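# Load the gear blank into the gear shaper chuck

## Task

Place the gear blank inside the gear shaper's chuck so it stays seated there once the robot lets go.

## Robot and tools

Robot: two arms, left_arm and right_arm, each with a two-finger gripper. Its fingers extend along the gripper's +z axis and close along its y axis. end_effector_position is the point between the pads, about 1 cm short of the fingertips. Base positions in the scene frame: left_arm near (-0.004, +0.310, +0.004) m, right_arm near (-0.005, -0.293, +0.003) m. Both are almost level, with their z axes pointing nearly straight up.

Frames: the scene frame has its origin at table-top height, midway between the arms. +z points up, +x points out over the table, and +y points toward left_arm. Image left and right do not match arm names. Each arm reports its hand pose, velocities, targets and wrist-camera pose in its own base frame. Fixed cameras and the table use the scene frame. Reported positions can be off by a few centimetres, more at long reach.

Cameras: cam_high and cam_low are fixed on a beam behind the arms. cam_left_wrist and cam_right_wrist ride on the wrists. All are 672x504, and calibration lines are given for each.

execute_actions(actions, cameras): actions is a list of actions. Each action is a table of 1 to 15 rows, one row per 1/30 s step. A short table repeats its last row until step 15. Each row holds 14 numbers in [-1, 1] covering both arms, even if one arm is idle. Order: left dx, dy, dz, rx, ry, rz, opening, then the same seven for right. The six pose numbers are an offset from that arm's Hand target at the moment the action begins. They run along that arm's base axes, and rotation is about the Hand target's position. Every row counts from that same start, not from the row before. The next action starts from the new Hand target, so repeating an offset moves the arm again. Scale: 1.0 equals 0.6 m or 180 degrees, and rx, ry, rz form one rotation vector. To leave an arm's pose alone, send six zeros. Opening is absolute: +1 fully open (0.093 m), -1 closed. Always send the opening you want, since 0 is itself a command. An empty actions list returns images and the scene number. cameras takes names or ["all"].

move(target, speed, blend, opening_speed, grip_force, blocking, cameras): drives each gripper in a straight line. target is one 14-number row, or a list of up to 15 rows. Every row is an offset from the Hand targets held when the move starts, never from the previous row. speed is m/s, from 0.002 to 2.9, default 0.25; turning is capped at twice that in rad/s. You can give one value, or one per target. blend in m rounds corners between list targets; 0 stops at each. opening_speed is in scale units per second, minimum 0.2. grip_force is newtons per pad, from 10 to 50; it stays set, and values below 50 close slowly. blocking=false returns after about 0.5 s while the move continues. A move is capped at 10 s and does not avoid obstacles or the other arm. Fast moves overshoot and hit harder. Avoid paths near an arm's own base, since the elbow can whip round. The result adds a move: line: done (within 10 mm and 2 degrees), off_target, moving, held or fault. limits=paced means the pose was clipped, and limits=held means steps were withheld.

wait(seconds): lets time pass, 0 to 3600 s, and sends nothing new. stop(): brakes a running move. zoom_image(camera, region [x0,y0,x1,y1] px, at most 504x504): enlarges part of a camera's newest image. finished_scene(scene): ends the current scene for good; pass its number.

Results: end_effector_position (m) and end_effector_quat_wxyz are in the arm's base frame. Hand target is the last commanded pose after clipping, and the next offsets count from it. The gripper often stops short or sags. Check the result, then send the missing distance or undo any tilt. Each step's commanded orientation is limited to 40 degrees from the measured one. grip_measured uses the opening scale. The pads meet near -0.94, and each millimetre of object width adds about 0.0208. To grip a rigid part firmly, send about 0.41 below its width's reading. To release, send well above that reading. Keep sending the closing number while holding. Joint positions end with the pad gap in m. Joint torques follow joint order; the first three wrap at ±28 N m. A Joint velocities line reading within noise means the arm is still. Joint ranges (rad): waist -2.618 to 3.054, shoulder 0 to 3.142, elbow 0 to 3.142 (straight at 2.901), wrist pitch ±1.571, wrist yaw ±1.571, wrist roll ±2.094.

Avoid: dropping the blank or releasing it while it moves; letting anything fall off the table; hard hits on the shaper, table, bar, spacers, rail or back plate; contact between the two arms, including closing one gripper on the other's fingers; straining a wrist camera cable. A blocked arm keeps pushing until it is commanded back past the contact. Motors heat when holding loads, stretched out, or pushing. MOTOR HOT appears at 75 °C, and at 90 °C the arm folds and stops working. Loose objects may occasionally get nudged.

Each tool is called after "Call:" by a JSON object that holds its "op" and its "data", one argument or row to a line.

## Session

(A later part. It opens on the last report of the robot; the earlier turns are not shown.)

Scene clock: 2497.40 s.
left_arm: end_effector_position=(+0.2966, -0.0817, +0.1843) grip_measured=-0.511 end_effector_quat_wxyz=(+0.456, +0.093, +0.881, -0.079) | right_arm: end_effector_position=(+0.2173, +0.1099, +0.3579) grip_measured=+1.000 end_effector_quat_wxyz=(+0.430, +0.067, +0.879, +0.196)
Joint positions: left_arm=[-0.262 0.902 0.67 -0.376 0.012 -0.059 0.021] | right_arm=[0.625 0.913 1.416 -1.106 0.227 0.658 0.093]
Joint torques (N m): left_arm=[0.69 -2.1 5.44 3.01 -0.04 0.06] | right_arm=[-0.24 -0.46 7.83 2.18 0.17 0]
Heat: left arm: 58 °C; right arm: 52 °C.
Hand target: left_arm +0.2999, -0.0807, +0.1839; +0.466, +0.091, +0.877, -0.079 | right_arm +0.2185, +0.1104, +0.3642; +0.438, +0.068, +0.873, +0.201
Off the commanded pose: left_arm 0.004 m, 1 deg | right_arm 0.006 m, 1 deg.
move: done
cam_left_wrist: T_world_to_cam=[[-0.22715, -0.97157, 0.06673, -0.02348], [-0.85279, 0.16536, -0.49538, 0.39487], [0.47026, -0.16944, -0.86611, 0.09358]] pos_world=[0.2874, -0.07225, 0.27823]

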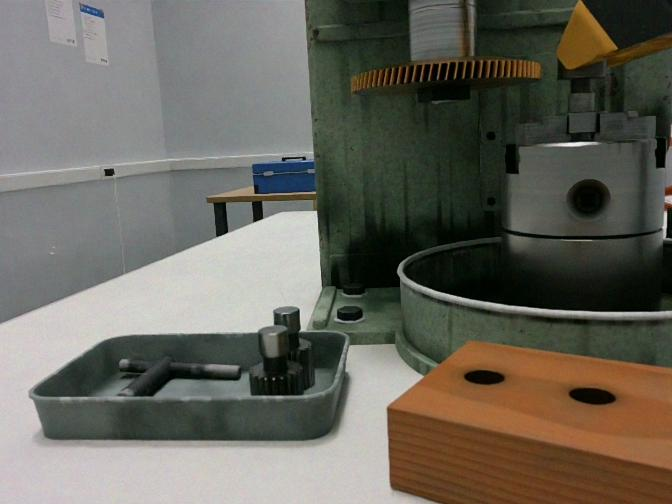

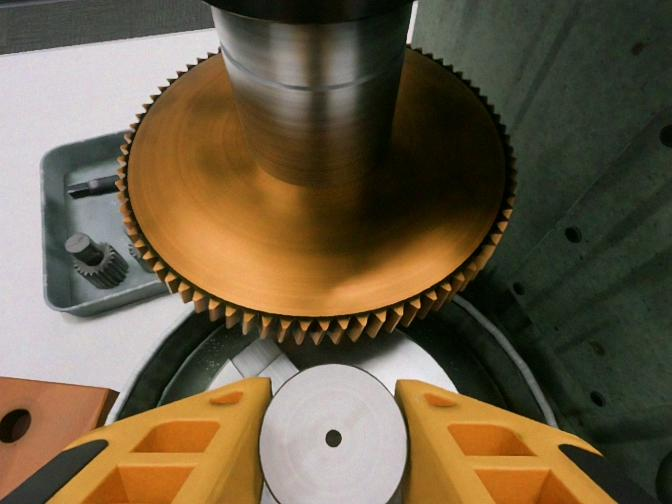

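Call:
{"op": "move", "data": {
  "target": [
    [0.001,-0.0043,0.0435,0,0,0,-0.8,0,0,0,0,0,0,1.0],
    [0.001,-0.0023,0.0268,0,0,0,-0.8,0,0,0,0,0,0,1.0],
    [0.001,0.0007,0.0155,0,0,0,-0.8,0,0,0,0,0,0,1.0],
    [0.001,0.0007,0.0052,0,0,0,-0.8,0,0,0,0,0,0,1.0]
  ],
  "speed": [0.05,0.03,0.01,0.006],
  "blend": [0.002,0.002,0,0],
  "cameras": ["cam_left_wrist"]
}}

Call:
{"op": "zoom_image", "data": {
  "camera": "cam_left_wrist",
  "region": [190, 320, 290, 395]
}}

Call:
{"op": "zoom_image", "data": {
  "camera": "cam_left_wrist",
  "region": [380, 320, 480, 395]
}}

Scene clock: 2520.50 s.
left_arm: end_effector_position=(+0.2961, -0.0816, +0.1850) grip_measured=-0.511 end_effector_quat_wxyz=(+0.455, +0.093, +0.882, -0.079) | right_arm: end_effector_position=(+0.2173, +0.1099, +0.3579) grip_measured=+1.000 end_effector_quat_wxyz=(+0.430, +0.067, +0.879, +0.196)
Joint positions: left_arm=[-0.262 0.902 0.675 -0.384 0.012 -0.059 0.021] | right_arm=[0.625 0.913 1.416 -1.106 0.227 0.658 0.093]
Joint torques (N m): left_arm=[0.91 -1.95 6.04 2.96 -0.02 0.08] | right_arm=[-0.23 -0.49 7.83 2.19 0.16 0]
Heat: left arm: 59 °C; right arm: 52 °C.
Hand target: left_arm +0.3005, -0.0802, +0.1870; +0.466, +0.091, +0.877, -0.079 | right_arm +0.2185, +0.1104, +0.3642; +0.438, +0.068, +0.873, +0.201
Off the commanded pose: left_arm 0.005 m, 1 deg | right_arm 0.006 m, 1 deg.
move: done
cam_left_wrist: T_world_to_cam=[[-0.22687, -0.97164, 0.06668, -0.02364], [-0.85429, 0.16566, -0.49269, 0.39471], [0.46768, -0.16874, -0.86764, 0.09542]] pos_world=[0.2872, -0.07226, 0.27883]

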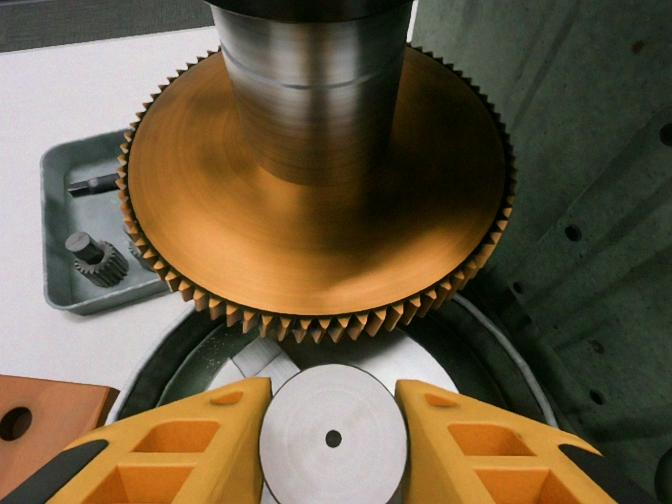

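Scaled by 5.040 from the camera's image (finer frame: 960x720).

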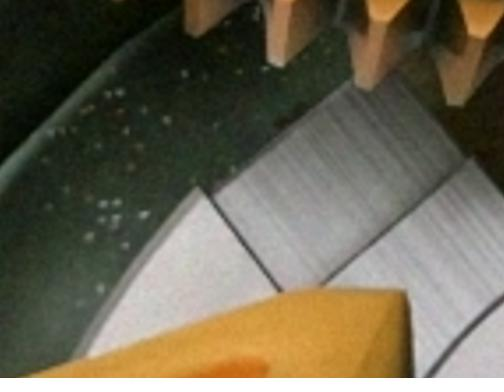

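Scaled by 5.040 from the camera's image (finer frame: 960x720).

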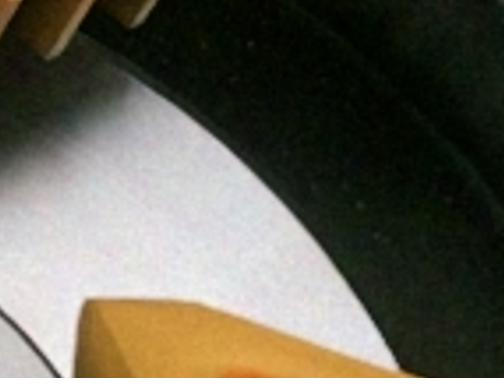

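Call:
{"op": "move", "data": {
  "target": [
    [0.0007,0,0.0385,0,0,0,-0.8,0,0,0,0,0,0,1.0],
    [0.0007,0.001,0.0218,0,0,0,-0.8,0,0,0,0,0,0,1.0],
    [0.0007,0.001,0.0105,0,0,0,-0.8,0,0,0,0,0,0,1.0],
    [0.0007,0.001,0,0,0,0,-0.8,0,0,0,0,0,0,1.0]
  ],
  "speed": [0.05,0.03,0.01,0.006],
  "blend": [0.002,0.002,0,0]
}}

Scene clock: 2531.10 s.
left_arm: end_effector_position=(+0.2968, -0.0799, +0.1854) grip_measured=-0.511 end_effector_quat_wxyz=(+0.456, +0.090, +0.882, -0.078) | right_arm: end_effector_position=(+0.2173, +0.1099, +0.3579) grip_measured=+1.000 end_effector_quat_wxyz=(+0.430, +0.067, +0.879, +0.196)
Joint positions: left_arm=[-0.256 0.902 0.676 -0.383 0.012 -0.059 0.021] | right_arm=[0.625 0.913 1.416 -1.106 0.227 0.658 0.093]
Joint torques (N m): left_arm=[0.76 -1.78 6.04 2.99 0.01 0.11] | right_arm=[-0.21 -0.49 7.84 2.18 0.16 0]
Heat: left arm: 59 °C; right arm: 52 °C.
Hand target: left_arm +0.3009, -0.0797, +0.1870; +0.466, +0.091, +0.877, -0.079 | right_arm +0.2185, +0.1104, +0.3642; +0.438, +0.068, +0.873, +0.201
Off the commanded pose: left_arm 0.004 m, 1 deg | right_arm 0.006 m, 1 deg.
move: done

Call:
{"op": "move", "data": {
  "target": [0,-0.0110,-0.0015,0,0,0,-0.8,0,0,0,0,0,0,1.0],
  "speed": 0.004
}}

Scene clock: 2542.07 s.
left_arm: end_effector_position=(+0.2965, -0.0830, +0.1852) grip_measured=-0.511 end_effector_quat_wxyz=(+0.456, +0.094, +0.882, -0.075) | right_arm: end_effector_position=(+0.2173, +0.1099, +0.3579) grip_measured=+1.000 end_effector_quat_wxyz=(+0.430, +0.067, +0.879, +0.196)
Joint positions: left_arm=[-0.276 0.905 0.676 -0.381 -0.005 -0.061 0.021] | right_arm=[0.625 0.913 1.416 -1.106 0.227 0.658 0.093]
Joint torques (N m): left_arm=[-0.85 -1.35 6.05 3.04 -0.12 -0.06] | right_arm=[-0.23 -0.44 7.86 2.19 0.15 0]
Heat: left arm: 58 °C; right arm: 52 °C.
Hand target: left_arm +0.3009, -0.0863, +0.1861; +0.466, +0.091, +0.877, -0.079 | right_arm +0.2185, +0.1104, +0.3642; +0.438, +0.068, +0.873, +0.201
Off the commanded pose: left_arm 0.006 m, 1 deg | right_arm 0.006 m, 1 deg.
move: done

Call:
{"op": "move", "data": {
  "target": [
    [-0.001,0,0.0398,0,0,0,-0.8,0,0,0,0,0,0,1.0],
    [-0.001,0,0.0232,0,0,0,-0.8,0,0,0,0,0,0,1.0],
    [-0.001,0,0.0118,0,0,0,-0.8,0,0,0,0,0,0,1.0],
    [-0.001,0,0.0032,0,0,0,-0.8,0,0,0,0,0,0,1.0],
    [-0.001,0.0117,0.0032,0,0,0,-0.8,0,0,0,0,0,0,1.0]
  ],
  "speed": [0.05,0.03,0.01,0.006,0.003],
  "blend": [0.002,0.002,0,0,0]
}}

Scene clock: 2589.57 s.
left_arm: end_effector_position=(+0.2971, -0.0789, +0.1858) grip_measured=-0.511 end_effector_quat_wxyz=(+0.454, +0.087, +0.883, -0.077) | right_arm: end_effector_position=(+0.2173, +0.1099, +0.3579) grip_measured=+1.000 end_effector_quat_wxyz=(+0.430, +0.067, +0.879, +0.196)
Joint positions: left_arm=[-0.255 0.905 0.681 -0.389 0.009 -0.062 0.021] | right_arm=[0.625 0.913 1.416 -1.106 0.227 0.658 0.093]
Joint torques (N m): left_arm=[0.73 -2.32 5.89 2.97 0.06 0.14] | right_arm=[-0.21 -0.47 7.86 2.18 0.16 0]
Heat: left arm: 59 °C; right arm: 52 °C.
Hand target: left_arm +0.3003, -0.0793, +0.1881; +0.466, +0.091, +0.877, -0.079 | right_arm +0.2185, +0.1104, +0.3642; +0.438, +0.068, +0.873, +0.201
Off the commanded pose: left_arm 0.004 m, 2 deg | right_arm 0.006 m, 1 deg.
move: done

Call:
{"op": "move", "data": {
  "target": [
    [-0.0015,0,0.0365,0,0,0,-0.8,0,0,0,0,0,0,1.0],
    [-0.0015,0,0.0198,0,0,0,-0.8,0,0,0,0,0,0,1.0],
    [-0.0015,0,0.0085,0,0,0,-0.8,0,0,0,0,0,0,1.0],
    [-0.0015,0,0,0,0,0,-0.8,0,0,0,0,0,0,1.0],
    [-0.0015,-0.0117,0,0,0,0,-0.8,0,0,0,0,0,0,1.0]
  ],
  "speed": [0.05,0.03,0.01,0.006,0.003],
  "blend": [0.002,0.002,0,0,0]
}}

Scene clock: 2609.87 s.
left_arm: end_effector_position=(+0.2961, -0.0835, +0.1858) grip_measured=-0.511 end_effector_quat_wxyz=(+0.455, +0.094, +0.882, -0.075) | right_arm: end_effector_position=(+0.2173, +0.1099, +0.3579) grip_measured=+1.000 end_effector_quat_wxyz=(+0.430, +0.067, +0.879, +0.196)
Joint positions: left_arm=[-0.279 0.905 0.68 -0.386 -0.007 -0.063 0.021] | right_arm=[0.625 0.913 1.416 -1.106 0.227 0.658 0.093]
Joint torques (N m): left_arm=[-0.87 -1.91 6.12 2.96 -0.11 -0.07] | right_arm=[-0.21 -0.46 7.87 2.18 0.16 0]
Heat: left arm: 58 °C; right arm: 52 °C.
Hand target: left_arm +0.2994, -0.0863, +0.1881; +0.466, +0.091, +0.877, -0.079 | right_arm +0.2185, +0.1104, +0.3642; +0.438, +0.068, +0.873, +0.201
Off the commanded pose: left_arm 0.005 m, 1 deg | right_arm 0.006 m, 1 deg.
move: done

Call:
{"op": "move", "data": {
  "target": [-0.0010,0.0083,-0.0017,0,0,0,-0.8,0,0,0,0,0,0,1.0],
  "speed": 0.004
}}

Scene clock: 2649.80 s.
left_arm: end_effector_position=(+0.2966, -0.0810, +0.1845) grip_measured=-0.511 end_effector_quat_wxyz=(+0.455, +0.090, +0.883, -0.075) | right_arm: end_effector_position=(+0.2173, +0.1099, +0.3579) grip_measured=+1.000 end_effector_quat_wxyz=(+0.430, +0.067, +0.879, +0.196)
Joint positions: left_arm=[-0.268 0.905 0.676 -0.383 -0.003 -0.063 0.021] | right_arm=[0.625 0.913 1.416 -1.106 0.227 0.658 0.093]
Joint torques (N m): left_arm=[0.77 -2.8 5.9 2.9 0.06 0.07] | right_arm=[-0.23 -0.47 7.84 2.18 0.16 0.01]
Heat: left arm: 56 °C; right arm: 52 °C.
Hand target: left_arm +0.2988, -0.0813, +0.1870; +0.466, +0.091, +0.877, -0.079 | right_arm +0.2185, +0.1104, +0.3642; +0.438, +0.068, +0.873, +0.201
Off the commanded pose: left_arm 0.003 m, 2 deg | right_arm 0.006 m, 1 deg.
move: done

Call:
{"op": "move", "data": {
  "target": [0,0,-0.0025,0.0038,0.0162,-0.0009,-0.8,0,0,0,0,0,0,1.0],
  "speed": 0.03
}}

Scene clock: 2654.23 s.
left_arm: end_effector_position=(+0.2969, -0.0812, +0.1804) grip_measured=-0.511 end_effector_quat_wxyz=(+0.445, +0.091, +0.888, -0.075) | right_arm: end_effector_position=(+0.2173, +0.1099, +0.3579) grip_measured=+1.000 end_effector_quat_wxyz=(+0.430, +0.067, +0.879, +0.196)
Joint positions: left_arm=[-0.265 0.922 0.683 -0.397 0.003 -0.063 0.021] | right_arm=[0.625 0.913 1.416 -1.106 0.227 0.658 0.093]
Joint torques (N m): left_arm=[0.68 -1.22 9.24 2.31 0.09 0.09] | right_arm=[-0.2 -0.46 7.84 2.19 0.16 0.01]
Heat: left arm: 57 °C; right arm: 52 °C.
Hand target: left_arm +0.2988, -0.0813, +0.1857; +0.443, +0.093, +0.888, -0.076 | right_arm +0.2185, +0.1104, +0.3642; +0.438, +0.068, +0.873, +0.201
Off the commanded pose: left_arm 0.005 m, 0 deg | right_arm 0.006 m, 1 deg.
move: done

Call:
{"op": "move", "data": {
  "target": [0,-0.0004,-0.0083,-0.0006,-0.0027,0.0001,-0.8,0,0,0,0,0,0,1.0],
  "speed": 0.015
}}

Scene clock: 2659.20 s.
left_arm: end_effector_position=(+0.2970, -0.0812, +0.1805) grip_measured=-0.511 end_effector_quat_wxyz=(+0.445, +0.091, +0.888, -0.075) | right_arm: end_effector_position=(+0.2173, +0.1099, +0.3579) grip_measured=+1.000 end_effector_quat_wxyz=(+0.430, +0.067, +0.879, +0.196)
Joint positions: left_arm=[-0.265 0.922 0.683 -0.396 0.003 -0.063 0.021] | right_arm=[0.625 0.913 1.416 -1.106 0.227 0.658 0.093]
Joint torques (N m): left_arm=[0.57 -1.74 6.76 2.64 0.03 0.08] | right_arm=[-0.24 -0.47 7.86 2.18 0.16 0]
Heat: left arm: 56 °C; right arm: 52 °C.
Hand target: left_arm +0.2988, -0.0815, +0.1806; +0.447, +0.093, +0.887, -0.077 | right_arm +0.2185, +0.1104, +0.3642; +0.438, +0.068, +0.873, +0.201
Off the commanded pose: left_arm 0.002 m, 0 deg | right_arm 0.006 m, 1 deg.
move: done

Call:
{"op": "move", "data": {
  "target": [0,-0.0005,-0.0100,0,0,0,-0.8,0,0,0,0,0,0,1.0],
  "speed": 0.015,
  "cameras": ["cam_low"]
}}

Call:
{"op": "zoom_image", "data": {
  "camera": "cam_low",
  "region": [540, 50, 625, 135]
}}

Scene clock: 2662.70 s.
left_arm: end_effector_position=(+0.2972, -0.0812, +0.1803) grip_measured=-0.511 end_effector_quat_wxyz=(+0.446, +0.091, +0.887, -0.075) | right_arm: end_effector_position=(+0.2173, +0.1099, +0.3579) grip_measured=+1.000 end_effector_quat_wxyz=(+0.430, +0.067, +0.879, +0.196)
Joint positions: left_arm=[-0.265 0.922 0.681 -0.392 0.003 -0.063 0.021] | right_arm=[0.625 0.913 1.416 -1.106 0.227 0.658 0.093]
Joint torques (N m): left_arm=[0.44 -1.68 4.96 2.87 0.03 0.09] | right_arm=[-0.24 -0.47 7.86 2.18 0.16 0]
Heat: left arm: 57 °C; right arm: 52 °C.
Hand target: left_arm +0.2988, -0.0818, +0.1747; +0.447, +0.093, +0.886, -0.077 | right_arm +0.2185, +0.1104, +0.3642; +0.438, +0.068, +0.873, +0.201
Off the commanded pose: left_arm 0.006 m, 0 deg | right_arm 0.006 m, 1 deg.
move: done

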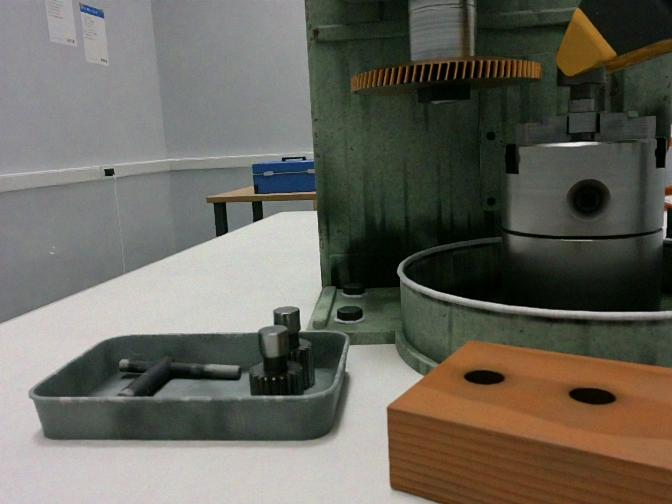

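Scaled by 5.929 from the camera's image (finer frame: 960x720).

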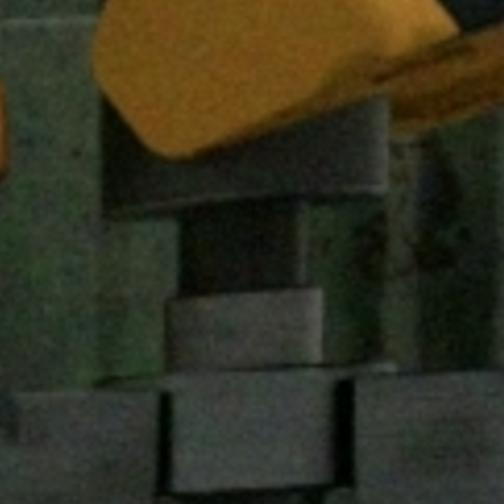

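Call:
{"op": "move", "data": {
  "target": [
    [0.002,0.0,0.0,-0.0025,-0.0108,0.0006,-0.8,0,0,0,0,0,0,1.0],
    [0.002,0.002,-0.002,0.0,0.0,0.0,-0.8,0,0,0,0,0,0,1.0],
    [0.002,-0.002,-0.004,0.0025,0.0108,-0.0006,-0.8,0,0,0,0,0,0,1.0],
    [0.002,0,-0.004,0,0,0,-0.8,0,0,0,0,0,0,1.0]
  ],
  "speed": 0.03
}}

Scene clock: 2680.23 s.
left_arm: end_effector_position=(+0.2972, -0.0807, +0.1774) grip_measured=-0.511 end_effector_quat_wxyz=(+0.444, +0.090, +0.888, -0.076) | right_arm: end_effector_position=(+0.2173, +0.1099, +0.3579) grip_measured=+1.000 end_effector_quat_wxyz=(+0.430, +0.067, +0.879, +0.196)
Joint positions: left_arm=[-0.26 0.924 0.674 -0.387 0.009 -0.063 0.021] | right_arm=[0.625 0.913 1.416 -1.106 0.227 0.658 0.093]
Joint torques (N m): left_arm=[0.14 -1.35 4.96 2.98 -0.03 0.09] | right_arm=[-0.24 -0.47 7.87 2.18 0.16 0]
Heat: left arm: 57 °C; right arm: 52 °C.
Hand target: left_arm +0.3000, -0.0819, +0.1722; +0.447, +0.093, +0.887, -0.077 | right_arm +0.2185, +0.1104, +0.3642; +0.438, +0.068, +0.873, +0.201
Off the commanded pose: left_arm 0.006 m, 1 deg | right_arm 0.006 m, 1 deg.
move: done

Call:
{"op": "move", "data": {
  "target": [
    [0.0,0.003,-0.002,-0.0025,-0.0108,0.0006,-0.8,0,0,0,0,0,0,1.0],
    [0.0,-0.003,-0.003,0.0,0.0,0.0,-0.8,0,0,0,0,0,0,1.0],
    [0.0,-0.003,-0.005,0.0025,0.0108,-0.0006,-0.8,0,0,0,0,0,0,1.0],
    [0.0,0.002,-0.006,0,0,0,-0.8,0,0,0,0,0,0,1.0]
  ],
  "speed": 0.03
}}

Scene clock: 2686.83 s.
left_arm: end_effector_position=(+0.2971, -0.0809, +0.1758) grip_measured=-0.511 end_effector_quat_wxyz=(+0.447, +0.090, +0.887, -0.078) | right_arm: end_effector_position=(+0.2173, +0.1099, +0.3579) grip_measured=+1.000 end_effector_quat_wxyz=(+0.430, +0.067, +0.879, +0.196)
Joint positions: left_arm=[-0.26 0.919 0.66 -0.371 0.011 -0.063 0.021] | right_arm=[0.625 0.913 1.416 -1.106 0.227 0.658 0.093]
Joint torques (N m): left_arm=[0.72 -0.99 5.01 2.94 0.01 0.12] | right_arm=[-0.23 -0.46 7.84 2.18 0.16 0]
Heat: left arm: 57 °C; right arm: 52 °C.
Hand target: left_arm +0.3000, -0.0806, +0.1686; +0.447, +0.093, +0.887, -0.077 | right_arm +0.2185, +0.1104, +0.3642; +0.438, +0.068, +0.873, +0.201
Off the commanded pose: left_arm 0.008 m, 0 deg | right_arm 0.006 m, 1 deg.
move: done

Call:
{"op": "move", "data": {
  "target": [
    [0.0,0.003,-0.002,-0.0042,-0.018,0.001,-0.8,0,0,0,0,0,0,1.0],
    [0.0,-0.003,-0.003,0.0042,0.018,-0.001,-0.8,0,0,0,0,0,0,1.0],
    [0.0,-0.003,-0.004,-0.0021,-0.009,0.0005,-0.8,0,0,0,0,0,0,1.0],
    [0.0,0.002,-0.005,0.0021,0.009,-0.0005,-0.8,0,0,0,0,0,0,1.0],
    [0.0,0.001,-0.005,0,0,0,-0.8,0,0,0,0,0,0,1.0]
  ],
  "speed": 0.04,
  "cameras": ["cam_low", "cam_left_wrist"]
}}

Call:
{"op": "zoom_image", "data": {
  "camera": "cam_low",
  "region": [540, 50, 625, 135]
}}

Scene clock: 2700.30 s.
left_arm: end_effector_position=(+0.2972, -0.0799, +0.1631) grip_measured=-0.511 end_effector_quat_wxyz=(+0.437, +0.089, +0.892, -0.078) | right_arm: end_effector_position=(+0.2173, +0.1099, +0.3579) grip_measured=+1.000 end_effector_quat_wxyz=(+0.430, +0.067, +0.879, +0.196)
Joint positions: left_arm=[-0.253 0.935 0.632 -0.349 0.018 -0.062 0.021] | right_arm=[0.625 0.913 1.416 -1.106 0.227 0.658 0.093]
Joint torques (N m): left_arm=[0.35 -2.43 6.28 2.82 -0.05 0.13] | right_arm=[-0.24 -0.49 7.84 2.18 0.16 0]
Heat: left arm: 57 °C; right arm: 52 °C.
Hand target: left_arm +0.3000, -0.0800, +0.1656; +0.447, +0.093, +0.887, -0.077 | right_arm +0.2185, +0.1104, +0.3642; +0.438, +0.068, +0.873, +0.201
Off the commanded pose: left_arm 0.004 m, 1 deg | right_arm 0.006 m, 1 deg.
move: done
cam_left_wrist: T_world_to_cam=[[-0.21784, -0.97333, 0.07189, -0.02405], [-0.8749, 0.1621, -0.45638, 0.38447], [0.43255, -0.16232, -0.88688, 0.09032]] pos_world=[0.29206, -0.07107, 0.2573]

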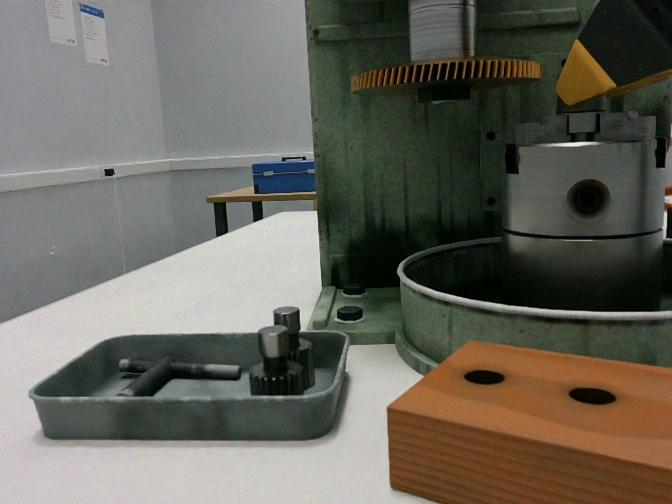

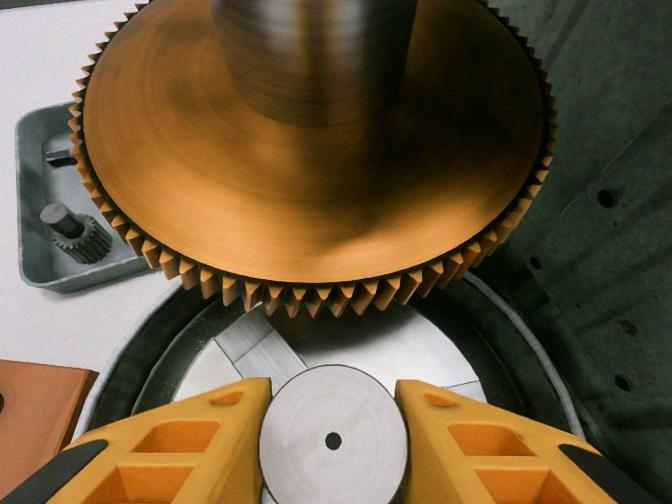

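Scaled by 5.929 from the camera's image (finer frame: 960x720).

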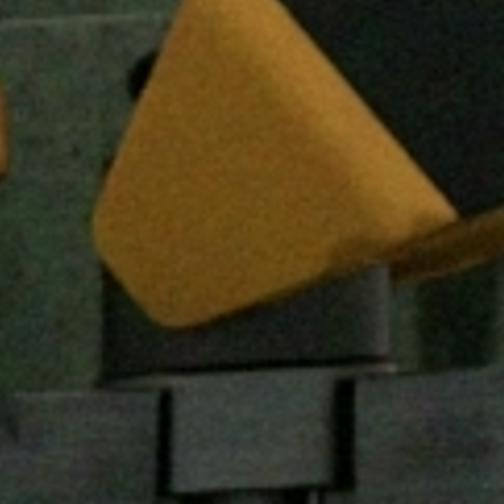

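Call:
{"op": "move", "data": {
  "target": [0.0,0.0,-0.005,-0.0015,-0.0065,0.0004,-0.8,0,0,0,0,0,0,1.0],
  "speed": 0.02
}}

Scene clock: 2709.87 s.
left_arm: end_effector_position=(+0.2973, -0.0800, +0.1633) grip_measured=-0.511 end_effector_quat_wxyz=(+0.446, +0.089, +0.887, -0.079) | right_arm: end_effector_position=(+0.2173, +0.1099, +0.3579) grip_measured=+1.000 end_effector_quat_wxyz=(+0.430, +0.067, +0.879, +0.196)
Joint positions: left_arm=[-0.253 0.922 0.612 -0.32 0.018 -0.062 0.021] | right_arm=[0.625 0.913 1.416 -1.106 0.227 0.658 0.093]
Joint torques (N m): left_arm=[0.24 -2.24 5.3 3 -0.06 0.12] | right_arm=[-0.23 -0.47 7.86 2.19 0.16 0]
Heat: left arm: 57 °C; right arm: 52 °C.
Hand target: left_arm +0.3000, -0.0800, +0.1626; +0.456, +0.092, +0.882, -0.078 | right_arm +0.2185, +0.1104, +0.3642; +0.438, +0.068, +0.873, +0.201
Off the commanded pose: left_arm 0.003 m, 1 deg | right_arm 0.006 m, 1 deg.
move: done

Call:
{"op": "move", "data": {
  "target": [0,0,0,0,0,0,0.3,0,0,0,0,0,0,1.0],
  "opening_speed": 1.0,
  "cameras": ["cam_low", "cam_left_wrist"]
}}

Scene clock: 2714.13 s.
left_arm: end_effector_position=(+0.3008, -0.0809, +0.1676) grip_measured=+0.298 end_effector_quat_wxyz=(+0.458, +0.088, +0.881, -0.081) | right_arm: end_effector_position=(+0.2173, +0.1099, +0.3579) grip_measured=+1.000 end_effector_quat_wxyz=(+0.430, +0.067, +0.879, +0.196)
Joint positions: left_arm=[-0.253 0.921 0.608 -0.29 0.018 -0.062 0.059] | right_arm=[0.625 0.913 1.416 -1.106 0.227 0.658 0.093]
Joint torques (N m): left_arm=[0.31 -2.22 5.6 2.68 -0.05 0.12] | right_arm=[-0.2 -0.47 7.86 2.19 0.16 0]
Heat: left arm: 57 °C; right arm: 52 °C.
Hand target: left_arm +0.3000, -0.0800, +0.1626; +0.456, +0.092, +0.882, -0.078 | right_arm +0.2185, +0.1104, +0.3642; +0.438, +0.068, +0.873, +0.201
Off the commanded pose: left_arm 0.005 m, 1 deg | right_arm 0.006 m, 1 deg.
move: done
cam_left_wrist: T_world_to_cam=[[-0.22123, -0.97246, 0.07336, -0.02361], [-0.85281, 0.15643, -0.49823, 0.38983], [0.47304, -0.17278, -0.86393, 0.07577]] pos_world=[0.29139, -0.07085, 0.26142]

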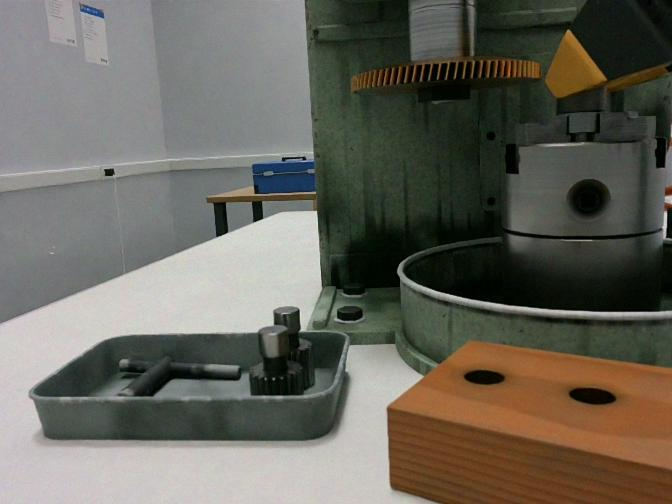

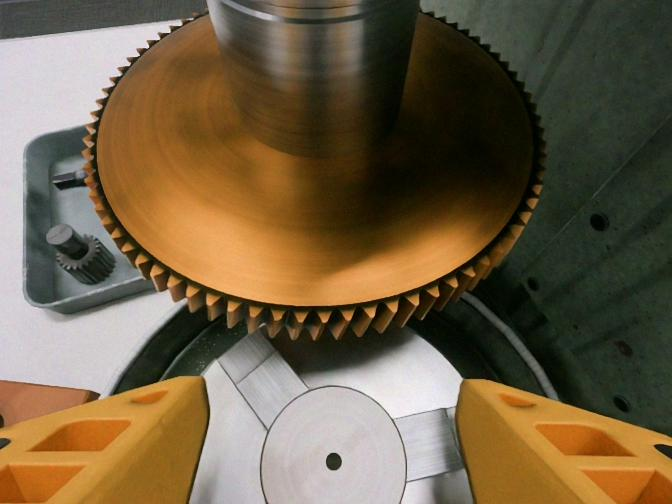

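Call:
{"op": "move", "data": {
  "target": [
    [-0.03,0.008,0.035,0,0,0,0.3,0,0,0,0,0,0,1.0],
    [-0.16,0.043,0.14,0,0,0,0.3,0,0,0,0,0,0,1.0]
  ],
  "speed": [0.04,0.1],
  "blend": [0.01,0],
  "cameras": ["cam_low", "cam_left_wrist"]
}}

Call:
{"op": "zoom_image", "data": {
  "camera": "cam_low",
  "region": [540, 50, 625, 135]
}}

Scene clock: 2724.77 s.
left_arm: end_effector_position=(+0.2063, -0.0550, +0.2382) grip_measured=+0.298 end_effector_quat_wxyz=(+0.449, +0.088, +0.886, -0.077) | right_arm: end_effector_position=(+0.2173, +0.1099, +0.3579) grip_measured=+1.000 end_effector_quat_wxyz=(+0.430, +0.067, +0.879, +0.196)
Joint positions: left_arm=[-0.245 0.568 0.844 -0.9 0.019 -0.057 0.059] | right_arm=[0.625 0.913 1.416 -1.106 0.227 0.658 0.093]
Joint torques (N m): left_arm=[0.8 0.55 8.18 2.39 0.04 0.14] | right_arm=[-0.23 -0.46 7.84 2.18 0.16 0.01]
Heat: left arm: 57 °C; right arm: 52 °C.
Hand target: left_arm +0.2040, -0.0543, +0.2467; +0.456, +0.092, +0.882, -0.078 | right_arm +0.2185, +0.1104, +0.3642; +0.438, +0.068, +0.873, +0.201
Off the commanded pose: left_arm 0.009 m, 1 deg | right_arm 0.006 m, 1 deg.
move: done
cam_left_wrist: T_world_to_cam=[[-0.21638, -0.97386, 0.06907, -0.02455], [-0.86266, 0.15759, -0.48061, 0.33823], [0.45717, -0.16358, -0.87421, 0.19217]] pos_world=[0.19861, -0.04577, 0.33225]

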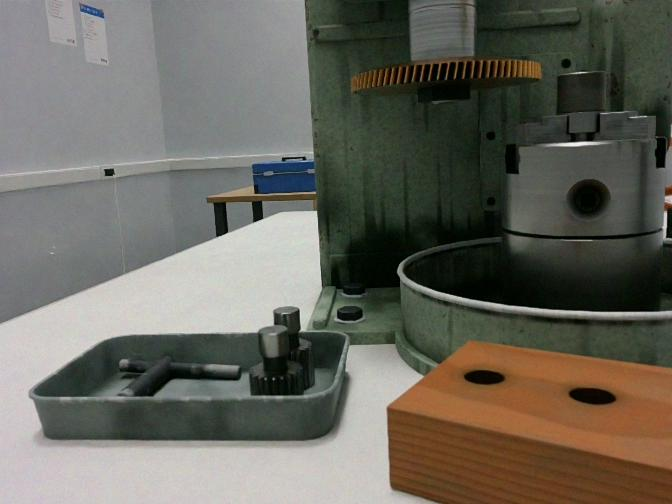

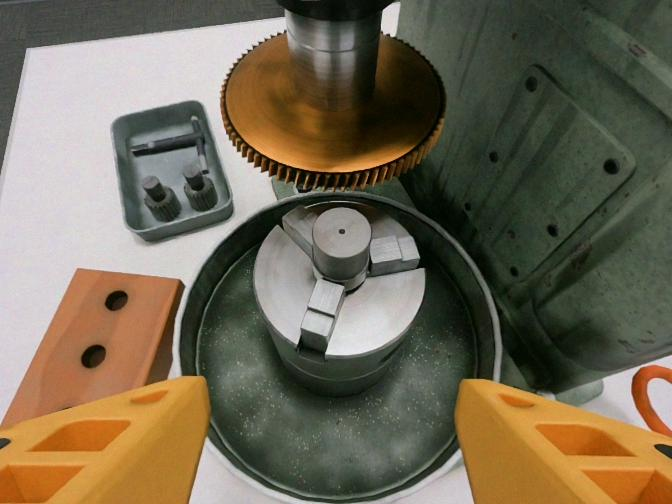

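Scaled by 5.929 from the camera's image (finer frame: 960x720).

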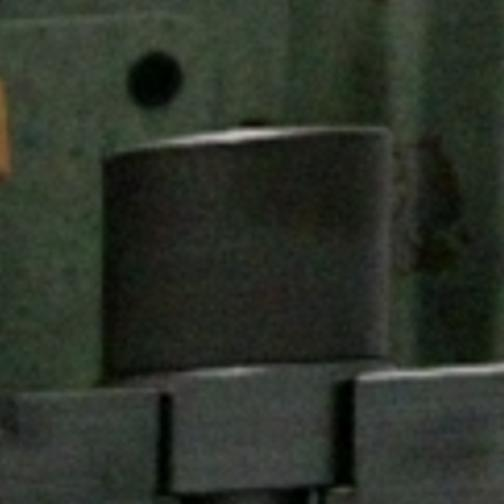

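Call:
{"op": "finished_scene", "data": {
  "scene": 1
}}

The scene is finished: the task was done.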